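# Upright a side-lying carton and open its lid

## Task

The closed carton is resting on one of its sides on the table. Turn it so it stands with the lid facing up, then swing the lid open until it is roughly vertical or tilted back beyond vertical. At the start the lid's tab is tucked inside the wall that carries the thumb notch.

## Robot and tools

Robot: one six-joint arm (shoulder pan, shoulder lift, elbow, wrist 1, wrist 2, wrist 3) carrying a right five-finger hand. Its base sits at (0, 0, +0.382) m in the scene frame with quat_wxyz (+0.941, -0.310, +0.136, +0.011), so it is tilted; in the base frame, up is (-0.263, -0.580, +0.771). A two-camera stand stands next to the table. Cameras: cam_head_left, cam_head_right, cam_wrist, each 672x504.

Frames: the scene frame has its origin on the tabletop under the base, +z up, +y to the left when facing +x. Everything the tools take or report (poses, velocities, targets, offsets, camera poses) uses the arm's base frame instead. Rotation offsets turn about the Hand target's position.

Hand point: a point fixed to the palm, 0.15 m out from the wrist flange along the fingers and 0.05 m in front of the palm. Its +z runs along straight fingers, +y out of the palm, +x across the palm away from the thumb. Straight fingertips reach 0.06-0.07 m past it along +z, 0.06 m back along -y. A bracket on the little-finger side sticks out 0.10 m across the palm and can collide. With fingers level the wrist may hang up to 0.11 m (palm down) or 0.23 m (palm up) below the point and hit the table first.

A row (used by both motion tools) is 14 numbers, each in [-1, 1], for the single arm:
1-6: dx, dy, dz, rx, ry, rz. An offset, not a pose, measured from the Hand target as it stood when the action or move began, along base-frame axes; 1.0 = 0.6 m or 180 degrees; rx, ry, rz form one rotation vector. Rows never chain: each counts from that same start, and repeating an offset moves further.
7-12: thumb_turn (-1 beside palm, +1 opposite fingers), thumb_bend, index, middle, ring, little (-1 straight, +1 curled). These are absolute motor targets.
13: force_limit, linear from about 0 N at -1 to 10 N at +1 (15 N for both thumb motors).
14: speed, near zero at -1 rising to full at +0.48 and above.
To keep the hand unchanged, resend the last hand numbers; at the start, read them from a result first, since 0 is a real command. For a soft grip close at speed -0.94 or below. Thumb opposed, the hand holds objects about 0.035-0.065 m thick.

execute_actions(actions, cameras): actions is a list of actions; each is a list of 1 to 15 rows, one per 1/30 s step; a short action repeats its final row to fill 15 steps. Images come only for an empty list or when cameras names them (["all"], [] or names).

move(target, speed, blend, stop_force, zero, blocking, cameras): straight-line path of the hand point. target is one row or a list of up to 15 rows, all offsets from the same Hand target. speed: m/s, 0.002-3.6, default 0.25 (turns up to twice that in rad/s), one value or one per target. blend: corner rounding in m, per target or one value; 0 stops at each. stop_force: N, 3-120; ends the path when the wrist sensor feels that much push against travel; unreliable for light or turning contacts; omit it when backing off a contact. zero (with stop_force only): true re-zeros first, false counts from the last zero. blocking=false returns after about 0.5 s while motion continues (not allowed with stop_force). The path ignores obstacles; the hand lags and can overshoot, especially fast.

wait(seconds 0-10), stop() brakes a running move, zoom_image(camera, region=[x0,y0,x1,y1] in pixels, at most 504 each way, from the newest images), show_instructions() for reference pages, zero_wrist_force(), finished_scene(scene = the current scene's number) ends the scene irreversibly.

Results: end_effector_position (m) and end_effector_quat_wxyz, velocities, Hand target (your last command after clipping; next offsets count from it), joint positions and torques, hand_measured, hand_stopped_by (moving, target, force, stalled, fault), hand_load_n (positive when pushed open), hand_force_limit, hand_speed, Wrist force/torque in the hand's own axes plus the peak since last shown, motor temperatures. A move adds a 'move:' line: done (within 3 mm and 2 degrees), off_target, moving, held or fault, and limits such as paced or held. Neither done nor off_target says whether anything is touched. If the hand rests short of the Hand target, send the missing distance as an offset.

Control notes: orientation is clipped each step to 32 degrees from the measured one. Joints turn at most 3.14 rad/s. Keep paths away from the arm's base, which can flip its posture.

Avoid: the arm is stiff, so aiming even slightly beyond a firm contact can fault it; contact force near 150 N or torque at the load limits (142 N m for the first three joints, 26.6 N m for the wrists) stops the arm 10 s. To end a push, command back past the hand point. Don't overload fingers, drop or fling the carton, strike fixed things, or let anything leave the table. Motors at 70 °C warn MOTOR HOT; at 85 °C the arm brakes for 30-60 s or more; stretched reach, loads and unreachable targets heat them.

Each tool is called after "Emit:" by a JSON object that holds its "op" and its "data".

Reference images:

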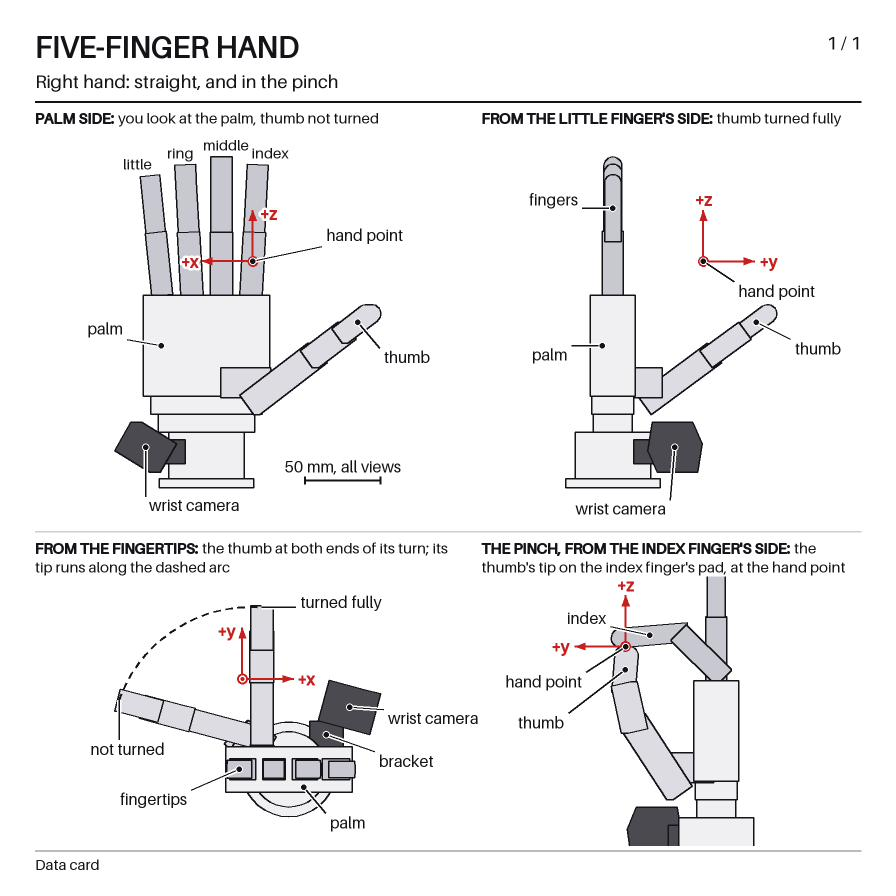

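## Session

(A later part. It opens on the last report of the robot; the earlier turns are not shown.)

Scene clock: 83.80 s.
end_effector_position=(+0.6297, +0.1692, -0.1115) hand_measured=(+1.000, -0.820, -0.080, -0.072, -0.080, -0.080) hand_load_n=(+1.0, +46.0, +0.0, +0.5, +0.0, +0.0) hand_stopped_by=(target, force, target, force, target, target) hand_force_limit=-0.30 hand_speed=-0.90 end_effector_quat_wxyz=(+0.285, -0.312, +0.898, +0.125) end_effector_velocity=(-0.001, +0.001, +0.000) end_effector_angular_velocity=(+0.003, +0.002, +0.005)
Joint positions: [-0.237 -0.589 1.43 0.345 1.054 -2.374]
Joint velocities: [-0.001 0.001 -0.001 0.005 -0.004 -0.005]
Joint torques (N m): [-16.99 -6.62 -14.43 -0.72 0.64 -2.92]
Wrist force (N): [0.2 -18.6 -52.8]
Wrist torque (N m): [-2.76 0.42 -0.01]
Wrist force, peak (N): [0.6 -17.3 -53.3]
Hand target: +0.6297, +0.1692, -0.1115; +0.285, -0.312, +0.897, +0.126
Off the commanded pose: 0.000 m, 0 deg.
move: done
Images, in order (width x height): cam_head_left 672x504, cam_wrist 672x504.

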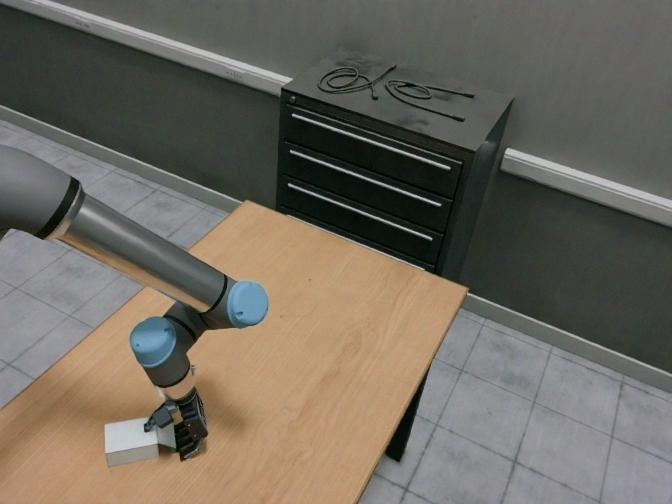

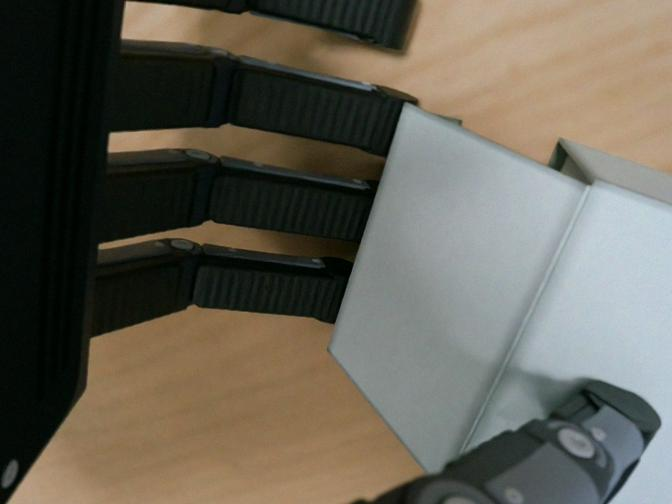

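Emit:
{"op": "move", "data": {"target": [[-0.0044,-0.0097,0.0128,0,0,0,1,-0.765,-0.08,0.15,-0.08,-0.08,-0.3,-0.9],[-0.0044,-0.0097,0.0128,0,0,0,1,-1,-0.08,-0.08,-0.08,-0.08,-0.3,-0.2],[0.0547,-0.0658,-0.005,0,0,0,1,-1,-0.08,-0.08,-0.08,-0.08,-0.3,-0.2],[0.0325,-0.1521,0.0912,0.0822,0.0627,0.0752,1,-1,-0.08,-0.08,-0.08,-0.08,-0.3,-0.2]], "speed": [0.06,0.06,0.12,0.3], "blend": [0,0,0.01,0], "cameras": ["cam_head_left","cam_wrist"]}}

Emit:
{"op": "zoom_image", "data": {"camera": "cam_head_left", "region": [90, 380, 210, 500]}}

Scene clock: 87.43 s.
end_effector_position=(+0.6492, +0.0779, -0.0568) hand_measured=(+1.000, -1.000, -0.080, -0.080, -0.080, -0.080) hand_load_n=(+0.0, +0.0, +0.0, +0.0, +0.0, +0.5) hand_stopped_by=(target, target, target, target, target, target) hand_force_limit=-0.30 hand_speed=-0.20 end_effector_quat_wxyz=(+0.217, -0.362, +0.855, +0.302)
Joint positions: [-0.421 -0.284 0.866 1.175 0.827 -2.867]
Joint torques (N m): [-35.65 -40.09 -15.03 3.88 -0.38 -1.88]
Wrist force (N): [0.8 1.5 1.2]
Wrist torque (N m): [0.20 -0.23 0.13]
Wrist force, peak (N): [-0.2 -19.1 -54.1]
Hand target: +0.6492, +0.0779, -0.0568; +0.217, -0.362, +0.855, +0.302
Off the commanded pose: 0.000 m, 0 deg.
move: done
Images, in order (width x height): cam_head_left 672x504, cam_wrist 672x504.

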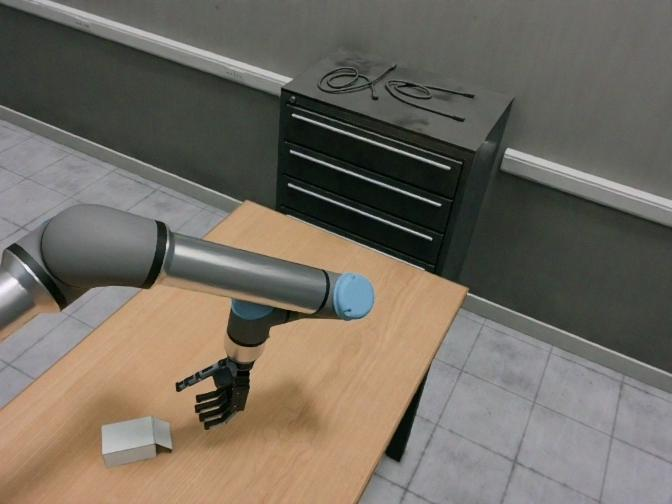

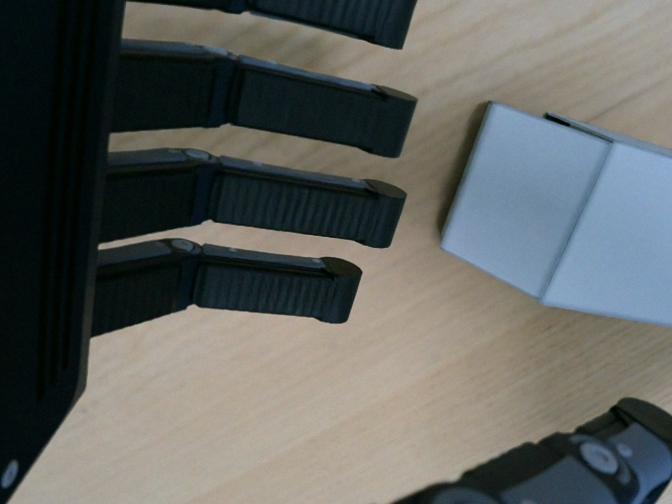

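Scaled by 4.200.

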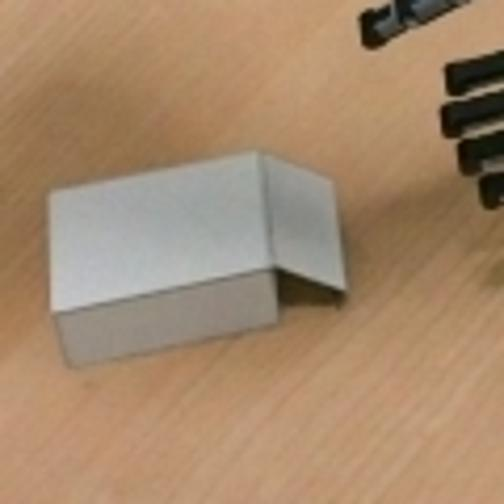

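Emit:
{"op": "move", "data": {"target": [[-0.22,-0.1321,-0.0931,0.5346,0.7757,-0.2286,1,-1,-1,0.9,0.9,0.9,0,0.2],[-0.1233,0.0137,-0.2347,0.5346,0.7757,-0.2286,1,-1,-1,0.9,0.9,0.9,0,0.2]], "speed": [0.5,0.2], "blend": [0.02,0], "cameras": ["cam_head_left","cam_wrist"]}}

Emit:
{"op": "zoom_image", "data": {"camera": "cam_head_left", "region": [90, 380, 210, 500]}}

Scene clock: 93.97 s.
end_effector_position=(+0.5752, +0.0861, -0.1975) hand_measured=(+1.000, -1.000, -1.000, +0.900, +0.900, +0.900) hand_load_n=(+0.5, +0.0, +0.0, +0.0, +0.0, +0.0) hand_stopped_by=(target, target, target, target, target, target) hand_force_limit=0.00 hand_speed=0.20 end_effector_quat_wxyz=(-0.402, +0.545, +0.133, +0.724) end_effector_velocity=(+0.000, +0.000, -0.001) end_effector_angular_velocity=(+0.002, +0.004, +0.000)
Joint positions: [-0.507 -0.013 2.026 3.362 0.489 -3.598]
Joint velocities: [0 0 0 0.005 0 0]
Joint torques (N m): [-15.77 -20.24 -8.12 0.29 0.19 -0.96]
Wrist force (N): [0.2 -0.3 0.5]
Wrist torque (N m): [-0.06 0.04 -0.02]
Wrist force, peak (N): [1.5 1.6 1.4]
Hand target: +0.5752, +0.0861, -0.1976; -0.402, +0.545, +0.133, +0.724
Off the commanded pose: 0.000 m, 0 deg.
move: done
Images, in order (width x height): cam_head_left 672x504, cam_wrist 672x504.

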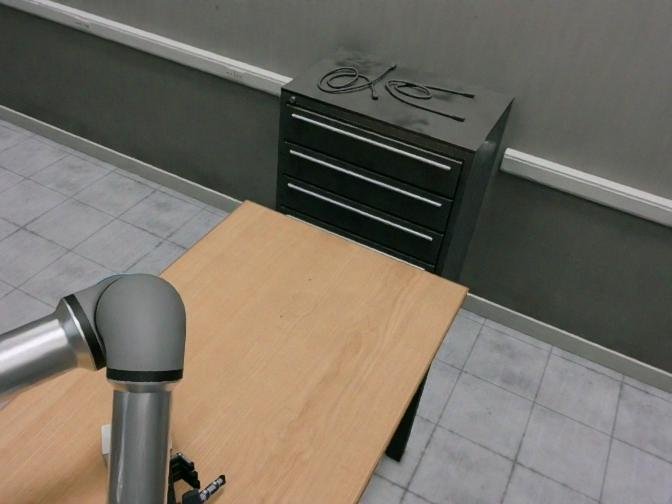

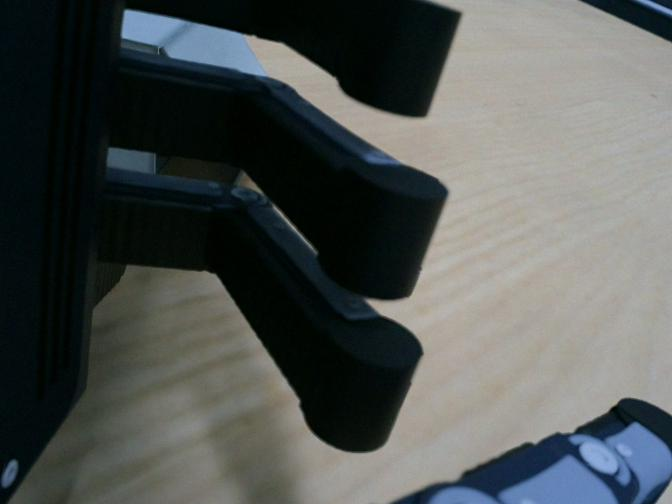

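Scaled by 4.200.

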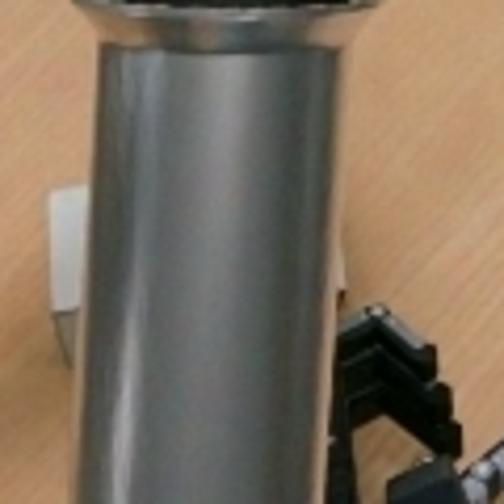

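Emit:
{"op": "zoom_image", "data": {"camera": "cam_wrist", "region": [90, 0, 300, 160]}}

Emit:
{"op": "zoom_image", "data": {"camera": "cam_wrist", "region": [90, 130, 300, 300]}}

Emit:
{"op": "execute_actions", "data": {"actions": [], "cameras": ["cam_head_right"]}}

Scaled by 2.400.

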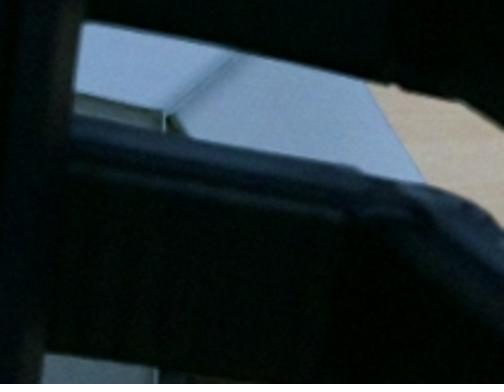

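Scaled by 2.400.

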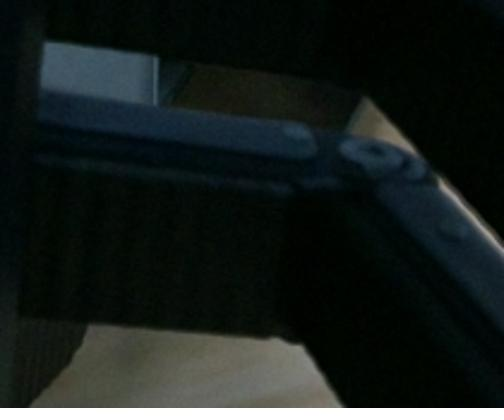

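Scene clock: 94.13 s.
end_effector_position=(+0.5752, +0.0861, -0.1976) hand_measured=(+1.000, -1.000, -1.000, +0.900, +0.900, +0.900) hand_load_n=(+0.0, +0.5, +0.0, +0.0, +0.0, +0.0) hand_stopped_by=(target, target, target, target, target, target) hand_force_limit=0.00 hand_speed=0.20 end_effector_quat_wxyz=(-0.402, +0.545, +0.133, +0.724)
Joint positions: [-0.507 -0.013 2.025 3.362 0.489 -3.598]
Joint velocities: within noise
Joint torques (N m): [-17.95 -19.95 -8.25 0.44 1.07 -2.37]
Motor temperatures (°C): [40 35 34 45 40 37]
Wrist force (N): [0.5 -0.1 0.7]
Wrist torque (N m): [-0.04 -0.02 0.01]
Wrist force, peak (N): [0.5 -0.3 0.9]
Hand target: +0.5752, +0.0861, -0.1976; -0.402, +0.545, +0.133, +0.724
Off the commanded pose: 0.000 m, 0 deg.
Images, in order (width x height): cam_head_right 672x504.

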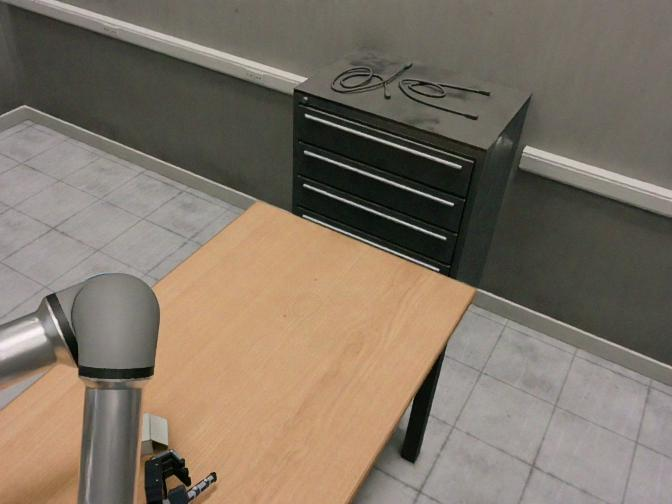

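Emit:
{"op": "move", "data": {"target": [[0.0096,-0.0087,-0.0033,0,0,0,1,-1,-1,0.9,0.9,0.9,0,0.2],[0.0578,0.0281,0.0408,0,0,0,1,-1,-1,0.9,0.9,0.9,0,0.2]], "speed": 0.06, "cameras": ["cam_head_left","cam_wrist","cam_head_right"]}}

Emit:
{"op": "zoom_image", "data": {"camera": "cam_head_left", "region": [90, 390, 200, 500]}}

Emit:
{"op": "zoom_image", "data": {"camera": "cam_head_right", "region": [90, 390, 200, 500]}}

Scene clock: 96.40 s.
end_effector_position=(+0.6099, +0.1030, -0.1731) hand_measured=(+1.000, -1.000, -1.000, +0.900, +0.900, +0.900) hand_load_n=(+0.0, +0.0, +0.0, +0.0, +0.0, +0.0) hand_stopped_by=(target, target, target, target, target, target) hand_force_limit=0.00 hand_speed=0.20 end_effector_quat_wxyz=(-0.402, +0.545, +0.133, +0.724)
Joint positions: [-0.421 -0.134 2.02 3.604 0.546 -3.73]
Joint torques (N m): [-27.57 -24.04 11.47 -2.19 -0.34 2.05]
Wrist force (N): [0.3 0.0 0.7]
Wrist torque (N m): [-0.02 0.01 0.06]
Wrist force, peak (N): [0.6 0.4 1.2]
Hand target: +0.6099, +0.1030, -0.1731; -0.402, +0.545, +0.133, +0.724
Off the commanded pose: 0.000 m, 0 deg.
move: done

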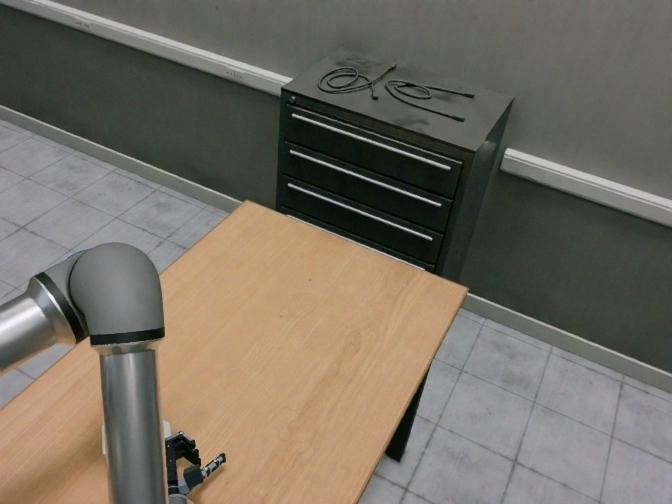

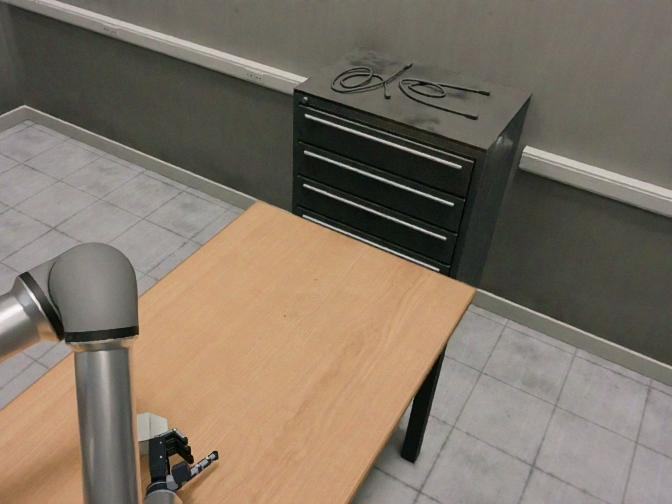

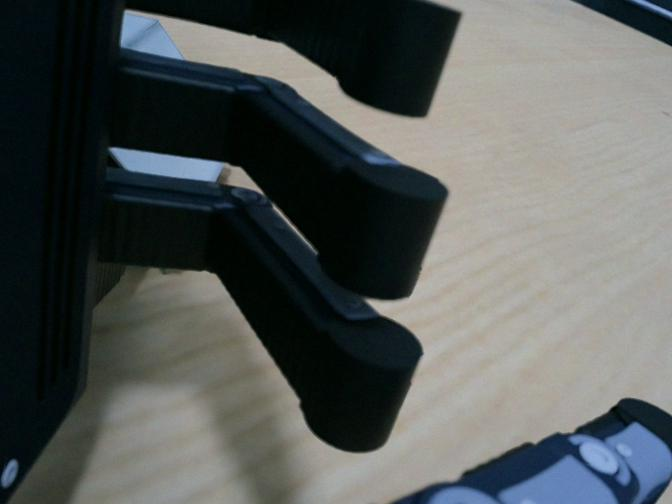

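Scaled by 4.582.

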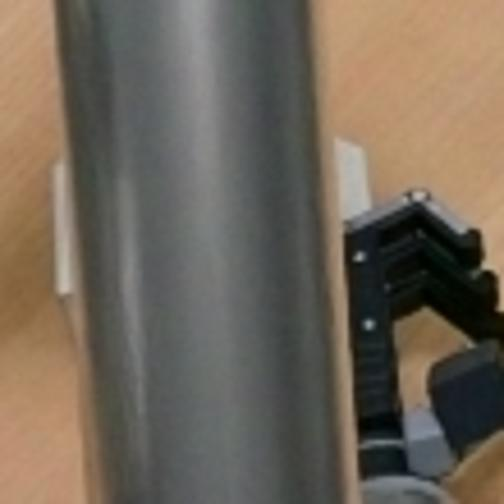

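Scaled by 4.582.

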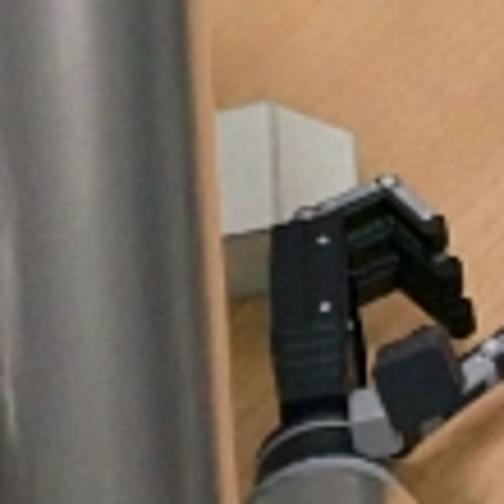

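Emit:
{"op": "move", "data": {"target": [-0.0153,-0.0339,0.045,0,0,0,1,-1,-1,0.9,0.9,0.9,0,0.2], "speed": 0.06, "cameras": ["cam_wrist","cam_head_right"]}}

Emit:
{"op": "zoom_image", "data": {"camera": "cam_head_right", "region": [90, 390, 200, 500]}}

Scene clock: 97.57 s.
end_effector_position=(+0.6007, +0.0827, -0.1461) hand_measured=(+1.000, -1.000, -1.000, +0.900, +0.900, +0.900) hand_load_n=(+0.5, +0.0, +0.0, +0.0, +0.0, +0.0) hand_stopped_by=(target, target, target, target, target, target) hand_force_limit=0.00 hand_speed=0.20 end_effector_quat_wxyz=(-0.402, +0.545, +0.133, +0.724)
Joint positions: [-0.481 -0.177 2.089 3.5 0.505 -3.64]
Joint torques (N m): [-17.7 -20.65 -9.71 0.38 3.37 -2.27]
Wrist force (N): [-0.1 -0.1 1.0]
Wrist torque (N m): [-0.08 0.05 0.13]
Wrist force, peak (N): [-0.3 -0.1 1.1]
Hand target: +0.6007, +0.0827, -0.1461; -0.402, +0.545, +0.133, +0.724
Off the commanded pose: 0.000 m, 0 deg.
move: done
Images, in order (width x height): cam_head_right 672x504, cam_wrist 672x504.

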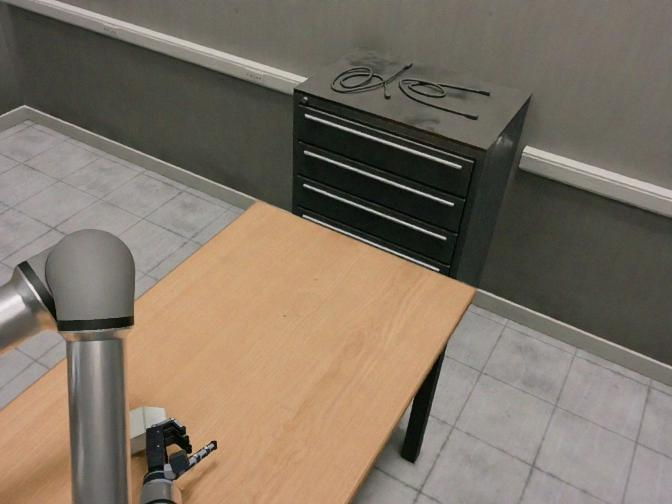

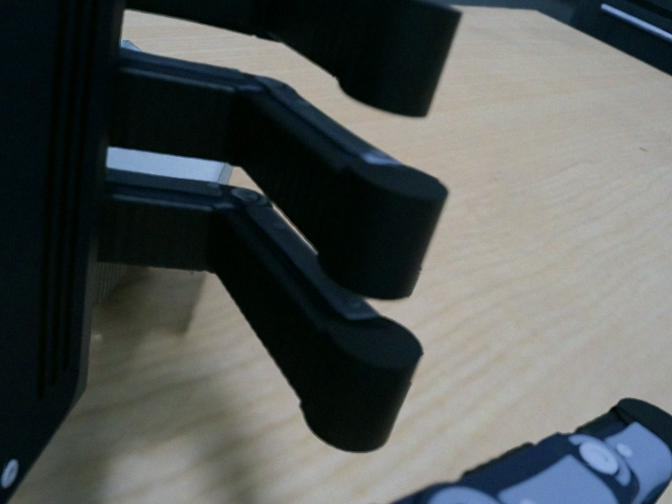

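Scaled by 4.582.

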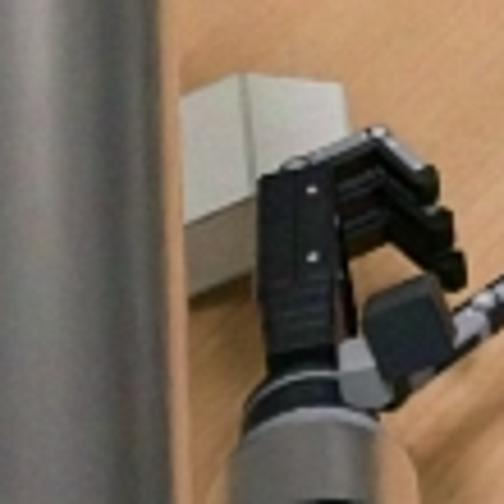

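Emit:
{"op": "move", "data": {"target": [[0.0214,0.0025,-0.0255,0,0,0,1,-1,-1,0.9,0.9,0.9,0,0.2],[0.0358,-0.0105,-0.0304,0,0,0,1,-1,-1,0.9,0.9,0.9,0,0.2],[0.0354,-0.0264,-0.0165,0,0,0,1,-1,-1,0.9,0.9,0.9,0,0.2],[0.0248,-0.0442,0.0098,0,0,0,1,-1,-1,0.9,0.9,0.9,0,0.2],[0.0122,-0.0478,0.0266,0,0,0,1,-1,-1,0.9,0.9,0.9,0,0.2]], "speed": 0.06, "blend": [0.003,0.003,0.003,0.003,0], "cameras": ["cam_wrist","cam_head_right","cam_head_left"]}}

Emit:
{"op": "zoom_image", "data": {"camera": "cam_head_right", "region": [90, 390, 200, 500]}}

Scene clock: 100.57 s.
end_effector_position=(+0.6080, +0.0540, -0.1302) hand_measured=(+1.000, -1.000, -1.000, +0.900, +0.900, +0.900) hand_load_n=(+0.5, +0.0, +0.0, +0.0, +0.0, +0.0) hand_stopped_by=(target, target, target, target, target, target) hand_force_limit=0.00 hand_speed=0.20 end_effector_quat_wxyz=(-0.402, +0.545, +0.133, +0.724)
Joint positions: [-0.54 -0.207 2.092 3.44 0.47 -3.542]
Joint torques (N m): [-17.58 -21.58 -9.03 0.33 3.52 -2.67]
Wrist force (N): [0.2 0.0 0.8]
Wrist torque (N m): [-0.04 0.05 0.09]
Wrist force, peak (N): [0.9 -0.6 0.6]
Hand target: +0.6080, +0.0540, -0.1302; -0.402, +0.545, +0.133, +0.724
Off the commanded pose: 0.000 m, 0 deg.
move: done

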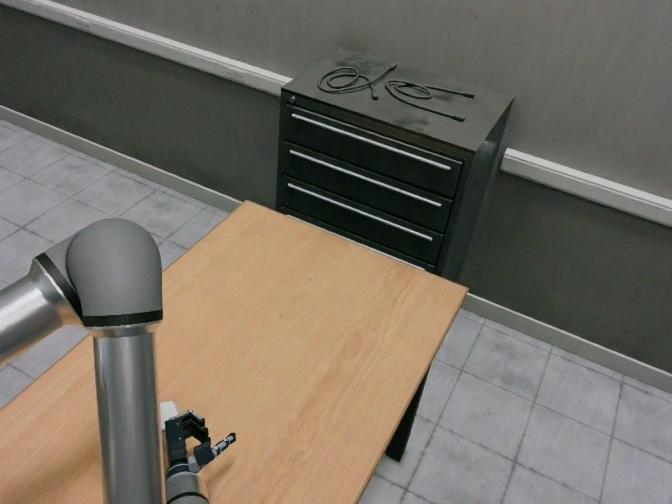

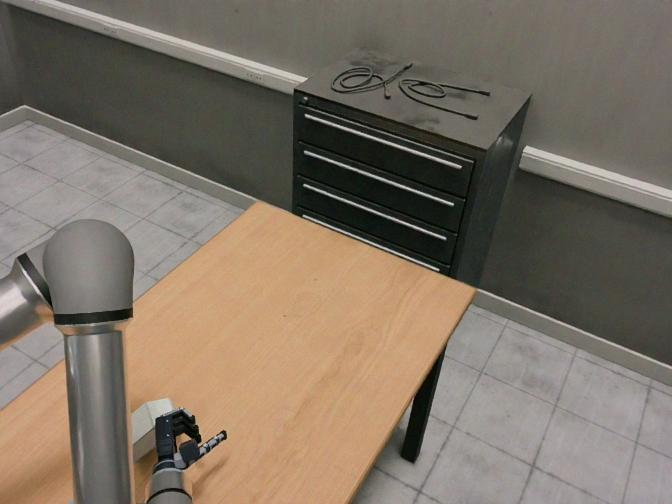

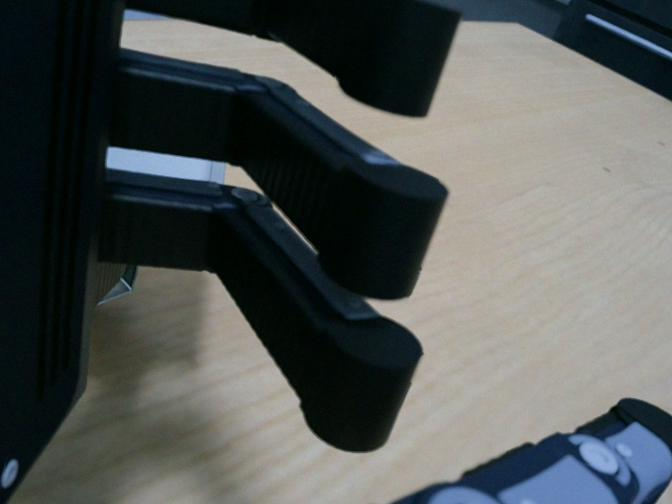

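Scaled by 4.582.

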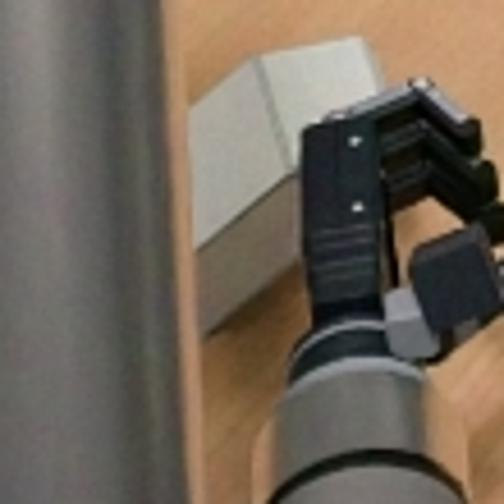

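Emit:
{"op": "move", "data": {"target": [[0.0285,0.0479,-0.071,0,0,0,1,-1,-1,0.9,0.9,0.9,0,0.2],[-0.0358,-0.0011,-0.1298,0,0,0,1,-1,-1,0.9,0.9,0.9,0,0.2]], "speed": [0.06,0.12], "cameras": ["cam_wrist","cam_head_right"]}}

Emit:
{"op": "zoom_image", "data": {"camera": "cam_head_right", "region": [90, 390, 200, 500]}}

Scene clock: 103.23 s.
end_effector_position=(+0.5866, +0.0533, -0.2081) hand_measured=(+1.000, -1.000, -1.000, +0.900, +0.900, +0.900) hand_load_n=(+0.5, +0.0, +0.0, +0.0, +0.0, +0.0) hand_stopped_by=(target, target, target, target, target, target) hand_force_limit=0.00 hand_speed=0.20 end_effector_quat_wxyz=(-0.402, +0.545, +0.133, +0.724)
Joint positions: [-0.572 0.019 1.96 3.292 0.452 -3.481]
Joint torques (N m): [-27.91 -28.35 15.67 -2.62 3.26 -1.4]
Wrist force (N): [0.4 -0.2 0.4]
Wrist torque (N m): [-0.05 0.02 0.19]
Wrist force, peak (N): [0.5 0.1 1.9]
Hand target: +0.5865, +0.0533, -0.2081; -0.402, +0.545, +0.133, +0.724
Off the commanded pose: 0.000 m, 0 deg.
move: done
Images, in order (width x height): cam_head_right 672x504, cam_wrist 672x504.

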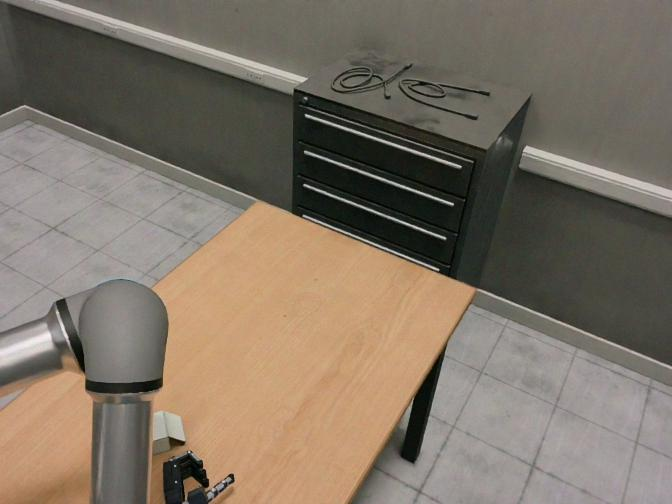

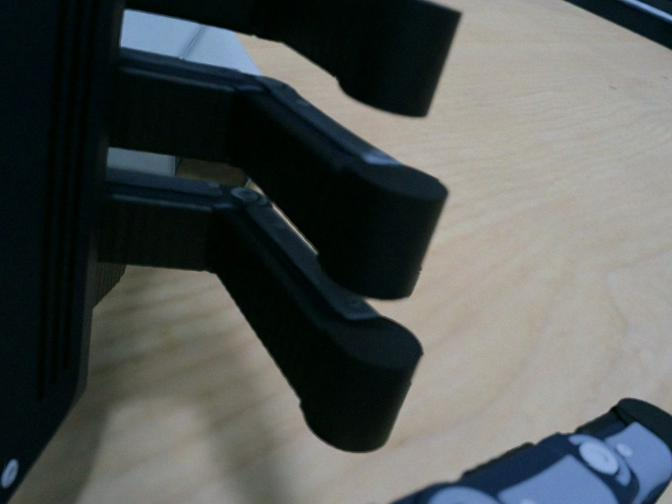

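Scaled by 4.582.

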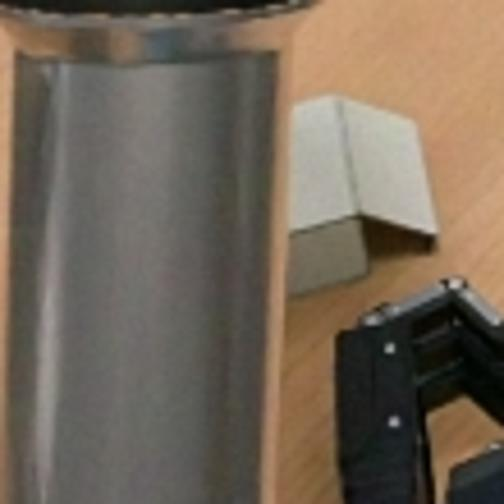

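Emit:
{"op": "move", "data": {"target": [[-0.0895,-0.1195,0.1151,0,0,0,1,-1,-0.08,-0.08,-0.08,-0.08,0,0.2],[0.0945,-0.0011,0.2562,-0.5346,-0.7757,0.2286,1,-1,-0.08,-0.08,-0.08,-0.08,0,0.2]], "speed": [0.25,0.6], "blend": [0.02,0], "cameras": ["cam_wrist","cam_head_left"]}}

Emit:
{"op": "zoom_image", "data": {"camera": "cam_head_left", "region": [90, 370, 200, 480]}}

Scene clock: 107.30 s.
end_effector_position=(+0.6432, +0.0527, -0.0544) hand_measured=(+1.000, -1.000, -0.080, -0.080, -0.080, -0.080) hand_load_n=(+0.0, +0.0, +0.0, +0.0, +0.0, +0.0) hand_stopped_by=(target, target, target, target, target, target) hand_force_limit=0.00 hand_speed=0.20 end_effector_quat_wxyz=(+0.217, -0.362, +0.855, +0.302)
Joint positions: [-0.461 -0.283 0.869 1.208 0.835 -2.919]
Joint torques (N m): [-40.96 -44.88 -22.06 0.45 -1.42 -0.18]
Wrist force (N): [1.3 1.5 1.2]
Wrist torque (N m): [0.18 -0.31 0.16]
Wrist force, peak (N): [1.5 1.6 1.5]
Hand target: +0.6432, +0.0527, -0.0543; +0.217, -0.362, +0.855, +0.302
Off the commanded pose: 0.000 m, 0 deg.
move: done
Images, in order (width x height): cam_head_left 672x504, cam_wrist 672x504.

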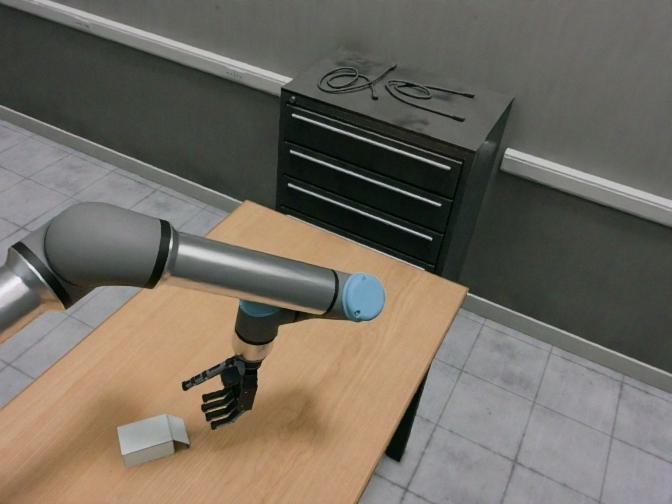

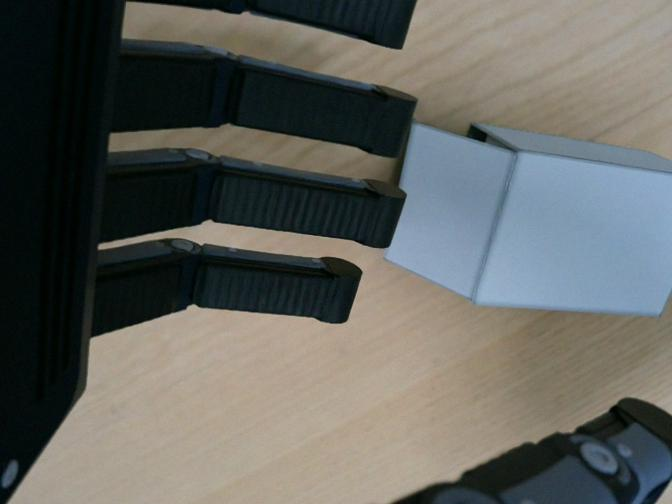

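Scaled by 4.582.

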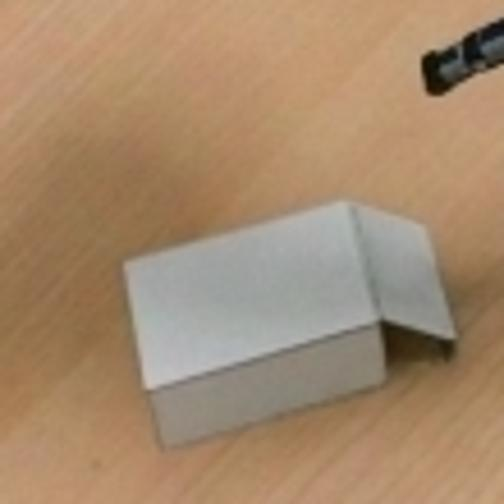

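Emit:
{"op": "move", "data": {"target": [0.0253,0.1288,-0.089,-0.007,-0.0155,0.0206,1,-1,-0.08,-0.08,-0.08,-0.08,0,0.2], "speed": 0.2, "cameras": ["cam_wrist","cam_head_left","cam_head_right"]}}

Emit:
{"op": "zoom_image", "data": {"camera": "cam_head_left", "region": [110, 370, 230, 490]}}

Emit:
{"op": "zoom_image", "data": {"camera": "cam_head_right", "region": [110, 370, 230, 490]}}

Scene clock: 108.87 s.
end_effector_position=(+0.6584, +0.1298, -0.1077) hand_measured=(+1.000, -1.000, -0.080, -0.080, -0.080, -0.080) hand_load_n=(+0.0, -0.5, +0.0, +0.0, +0.0, +0.0) hand_stopped_by=(target, target, target, target, target, target) hand_force_limit=0.00 hand_speed=0.20 end_effector_quat_wxyz=(+0.224, -0.399, +0.840, +0.291)
Joint positions: [-0.333 -0.193 0.78 1.095 0.826 -2.834]
Joint torques (N m): [-29.38 -46.01 -0.33 1.18 2.03 -2.01]
Wrist force (N): [1.0 1.5 1.4]
Wrist torque (N m): [0.18 -0.27 0.33]
Wrist force, peak (N): [0.8 1.8 2.9]
Hand target: +0.6584, +0.1299, -0.1077; +0.224, -0.399, +0.840, +0.291
Off the commanded pose: 0.000 m, 0 deg.
move: done

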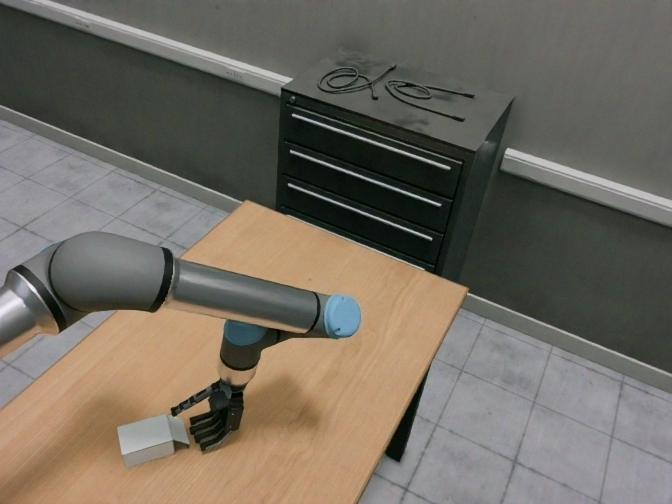

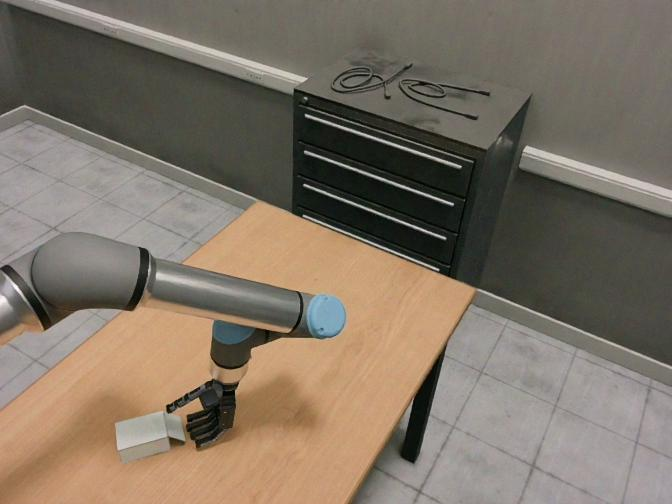

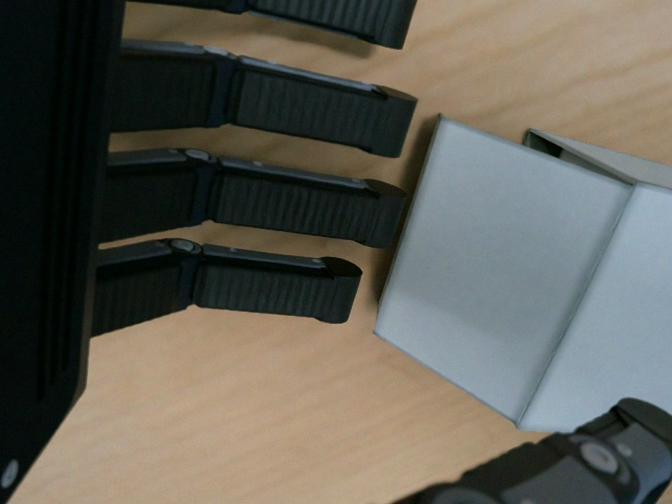

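Scaled by 4.200.

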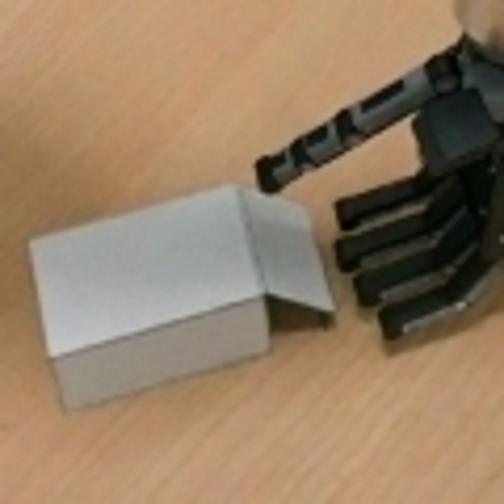

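Scaled by 4.200.

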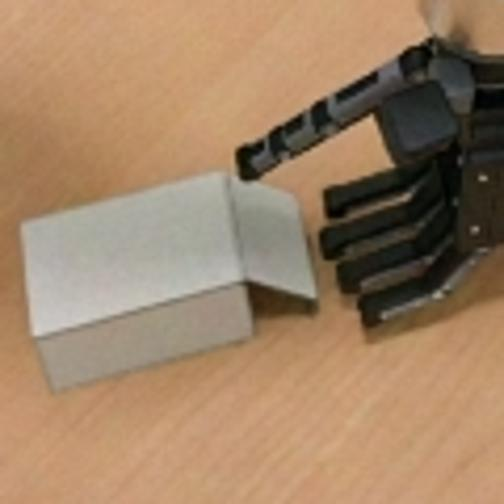

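Emit:
{"op": "move", "data": {"target": [[0.0066,0.0145,-0.0193,0,0,0,1,-1,-0.08,-0.08,-0.08,-0.08,0,0.2],[-0.0396,0.0509,-0.0076,0,0,0,1,-1,-0.08,-0.08,-0.08,-0.08,0,0.2]], "speed": 0.06, "cameras": ["cam_wrist","cam_head_left"]}}

Emit:
{"op": "zoom_image", "data": {"camera": "cam_head_left", "region": [110, 370, 230, 490]}}

Scene clock: 110.93 s.
end_effector_position=(+0.6347, +0.1605, -0.1123) hand_measured=(+1.000, -1.000, -0.080, -0.080, -0.080, -0.080) hand_load_n=(+0.0, +0.0, +0.0, +0.0, +0.0, +0.0) hand_stopped_by=(target, target, target, target, target, target) hand_force_limit=0.00 hand_speed=0.20 end_effector_quat_wxyz=(+0.224, -0.399, +0.840, +0.291)
Joint positions: [-0.298 -0.259 0.936 0.973 0.823 -2.788]
Joint torques (N m): [-38.27 -36.23 -15.06 3.32 -0.41 -2.24]
Wrist force (N): [1.3 1.3 1.2]
Wrist torque (N m): [0.15 -0.30 0.16]
Wrist force, peak (N): [1.2 1.9 1.4]
Hand target: +0.6346, +0.1605, -0.1123; +0.224, -0.399, +0.840, +0.291
Off the commanded pose: 0.000 m, 0 deg.
move: done
Images, in order (width x height): cam_head_left 672x504, cam_wrist 672x504.

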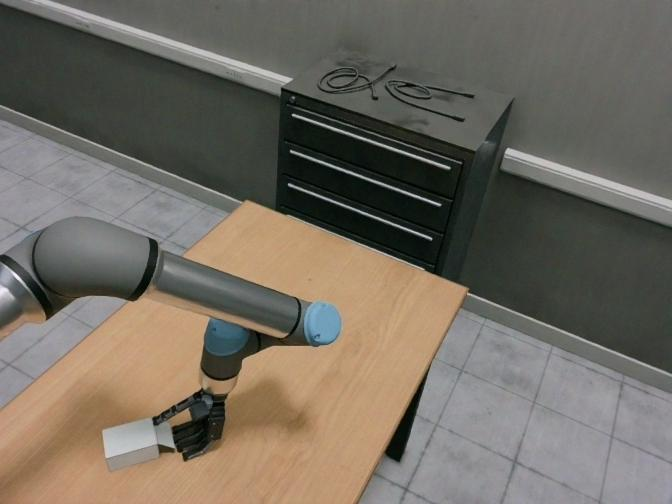

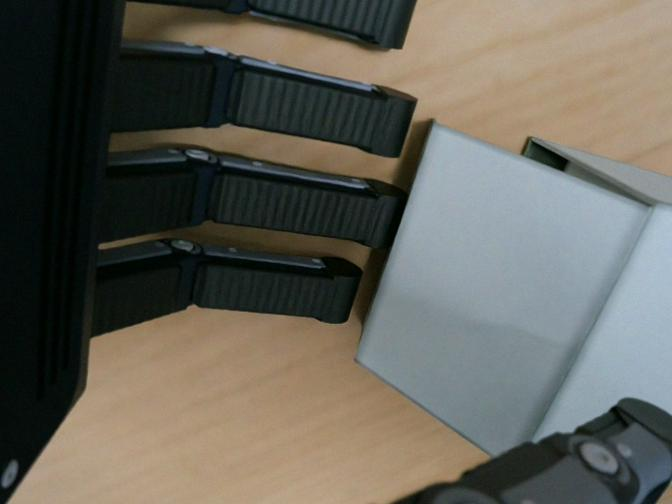

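Scaled by 4.200.

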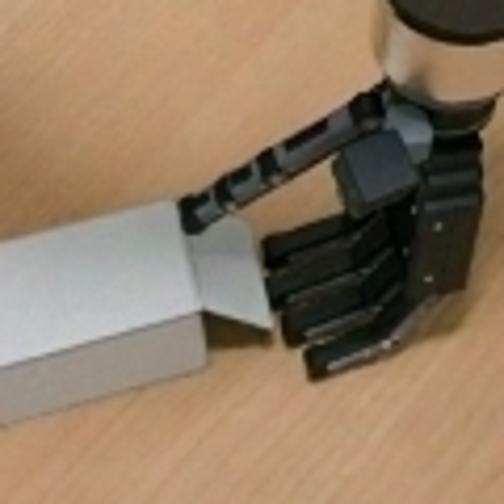

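Emit:
{"op": "move", "data": {"target": [[0.0287,-0.0505,0.015,0,0,0,1,-1,-0.08,-0.08,-0.08,-0.08,0,0.2],[-0.0129,-0.1424,0.137,0,0,0,1,-1,-0.08,-0.08,-0.08,-0.08,0,0.2],[-0.1798,-0.2714,0.0038,0.5071,0.8055,-0.2262,1,-1,-1,0.9,0.9,0.9,0,0.2],[-0.0809,-0.1416,-0.1492,0.5071,0.8055,-0.2262,1,-1,-1,0.9,0.9,0.9,0,0.2]], "speed": [0.15,0.3,0.6,0.2], "blend": [0.01,0.02,0.02,0], "cameras": ["cam_wrist","cam_head_right"]}}

Emit:
{"op": "zoom_image", "data": {"camera": "cam_head_right", "region": [90, 390, 200, 500]}}

Emit:
{"op": "zoom_image", "data": {"camera": "cam_wrist", "region": [90, 0, 300, 160]}}

Scene clock: 121.73 s.
end_effector_position=(+0.5861, +0.0755, -0.2017) hand_measured=(+1.000, -1.000, -1.000, +0.900, +0.900, +0.900) hand_load_n=(+0.0, +0.0, +0.0, +0.0, +0.0, +0.0) hand_stopped_by=(target, target, target, target, target, target) hand_force_limit=0.00 hand_speed=0.20 end_effector_quat_wxyz=(-0.410, +0.536, +0.154, +0.722)
Joint positions: [-0.531 0.016 1.957 3.272 0.454 -3.485]
Joint torques (N m): [-18.15 -20.84 -8.86 0.39 0.04 -0.7]
Wrist force (N): [0.3 0.1 0.5]
Wrist torque (N m): [-0.01 0.03 0.02]
Wrist force, peak (N): [1.1 2.8 2.2]
Hand target: +0.5861, +0.0755, -0.2018; -0.410, +0.536, +0.155, +0.722
Off the commanded pose: 0.000 m, 0 deg.
move: done; blend cut to 0 m at target 3
Images, in order (width x height): cam_head_right 672x504, cam_wrist 672x504.

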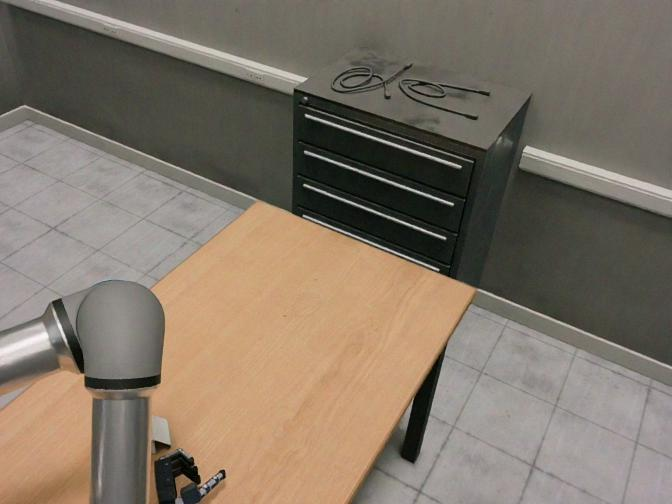

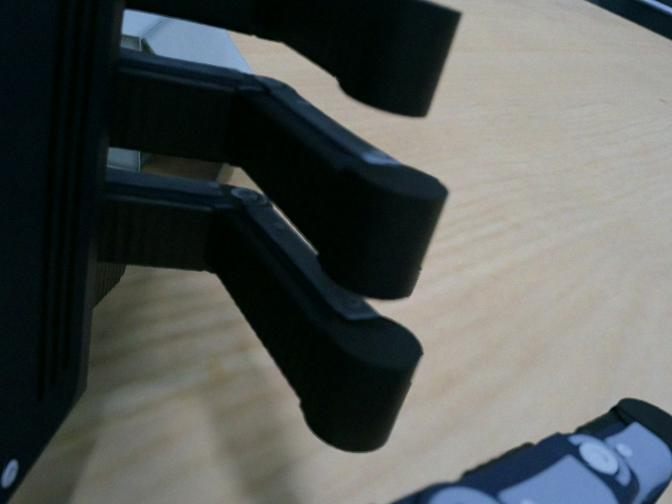

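Scaled by 4.582.

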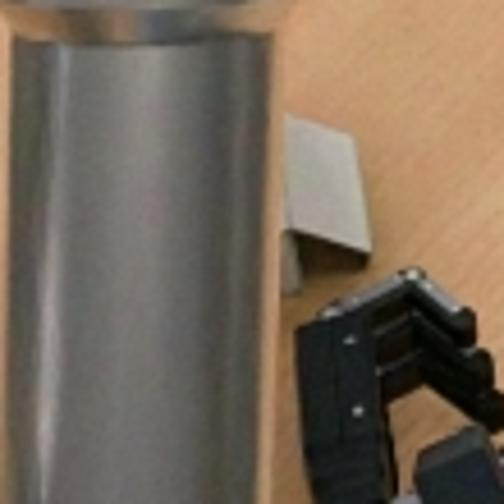

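Scaled by 2.400.

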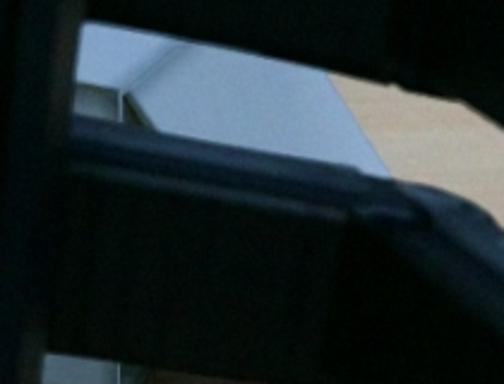

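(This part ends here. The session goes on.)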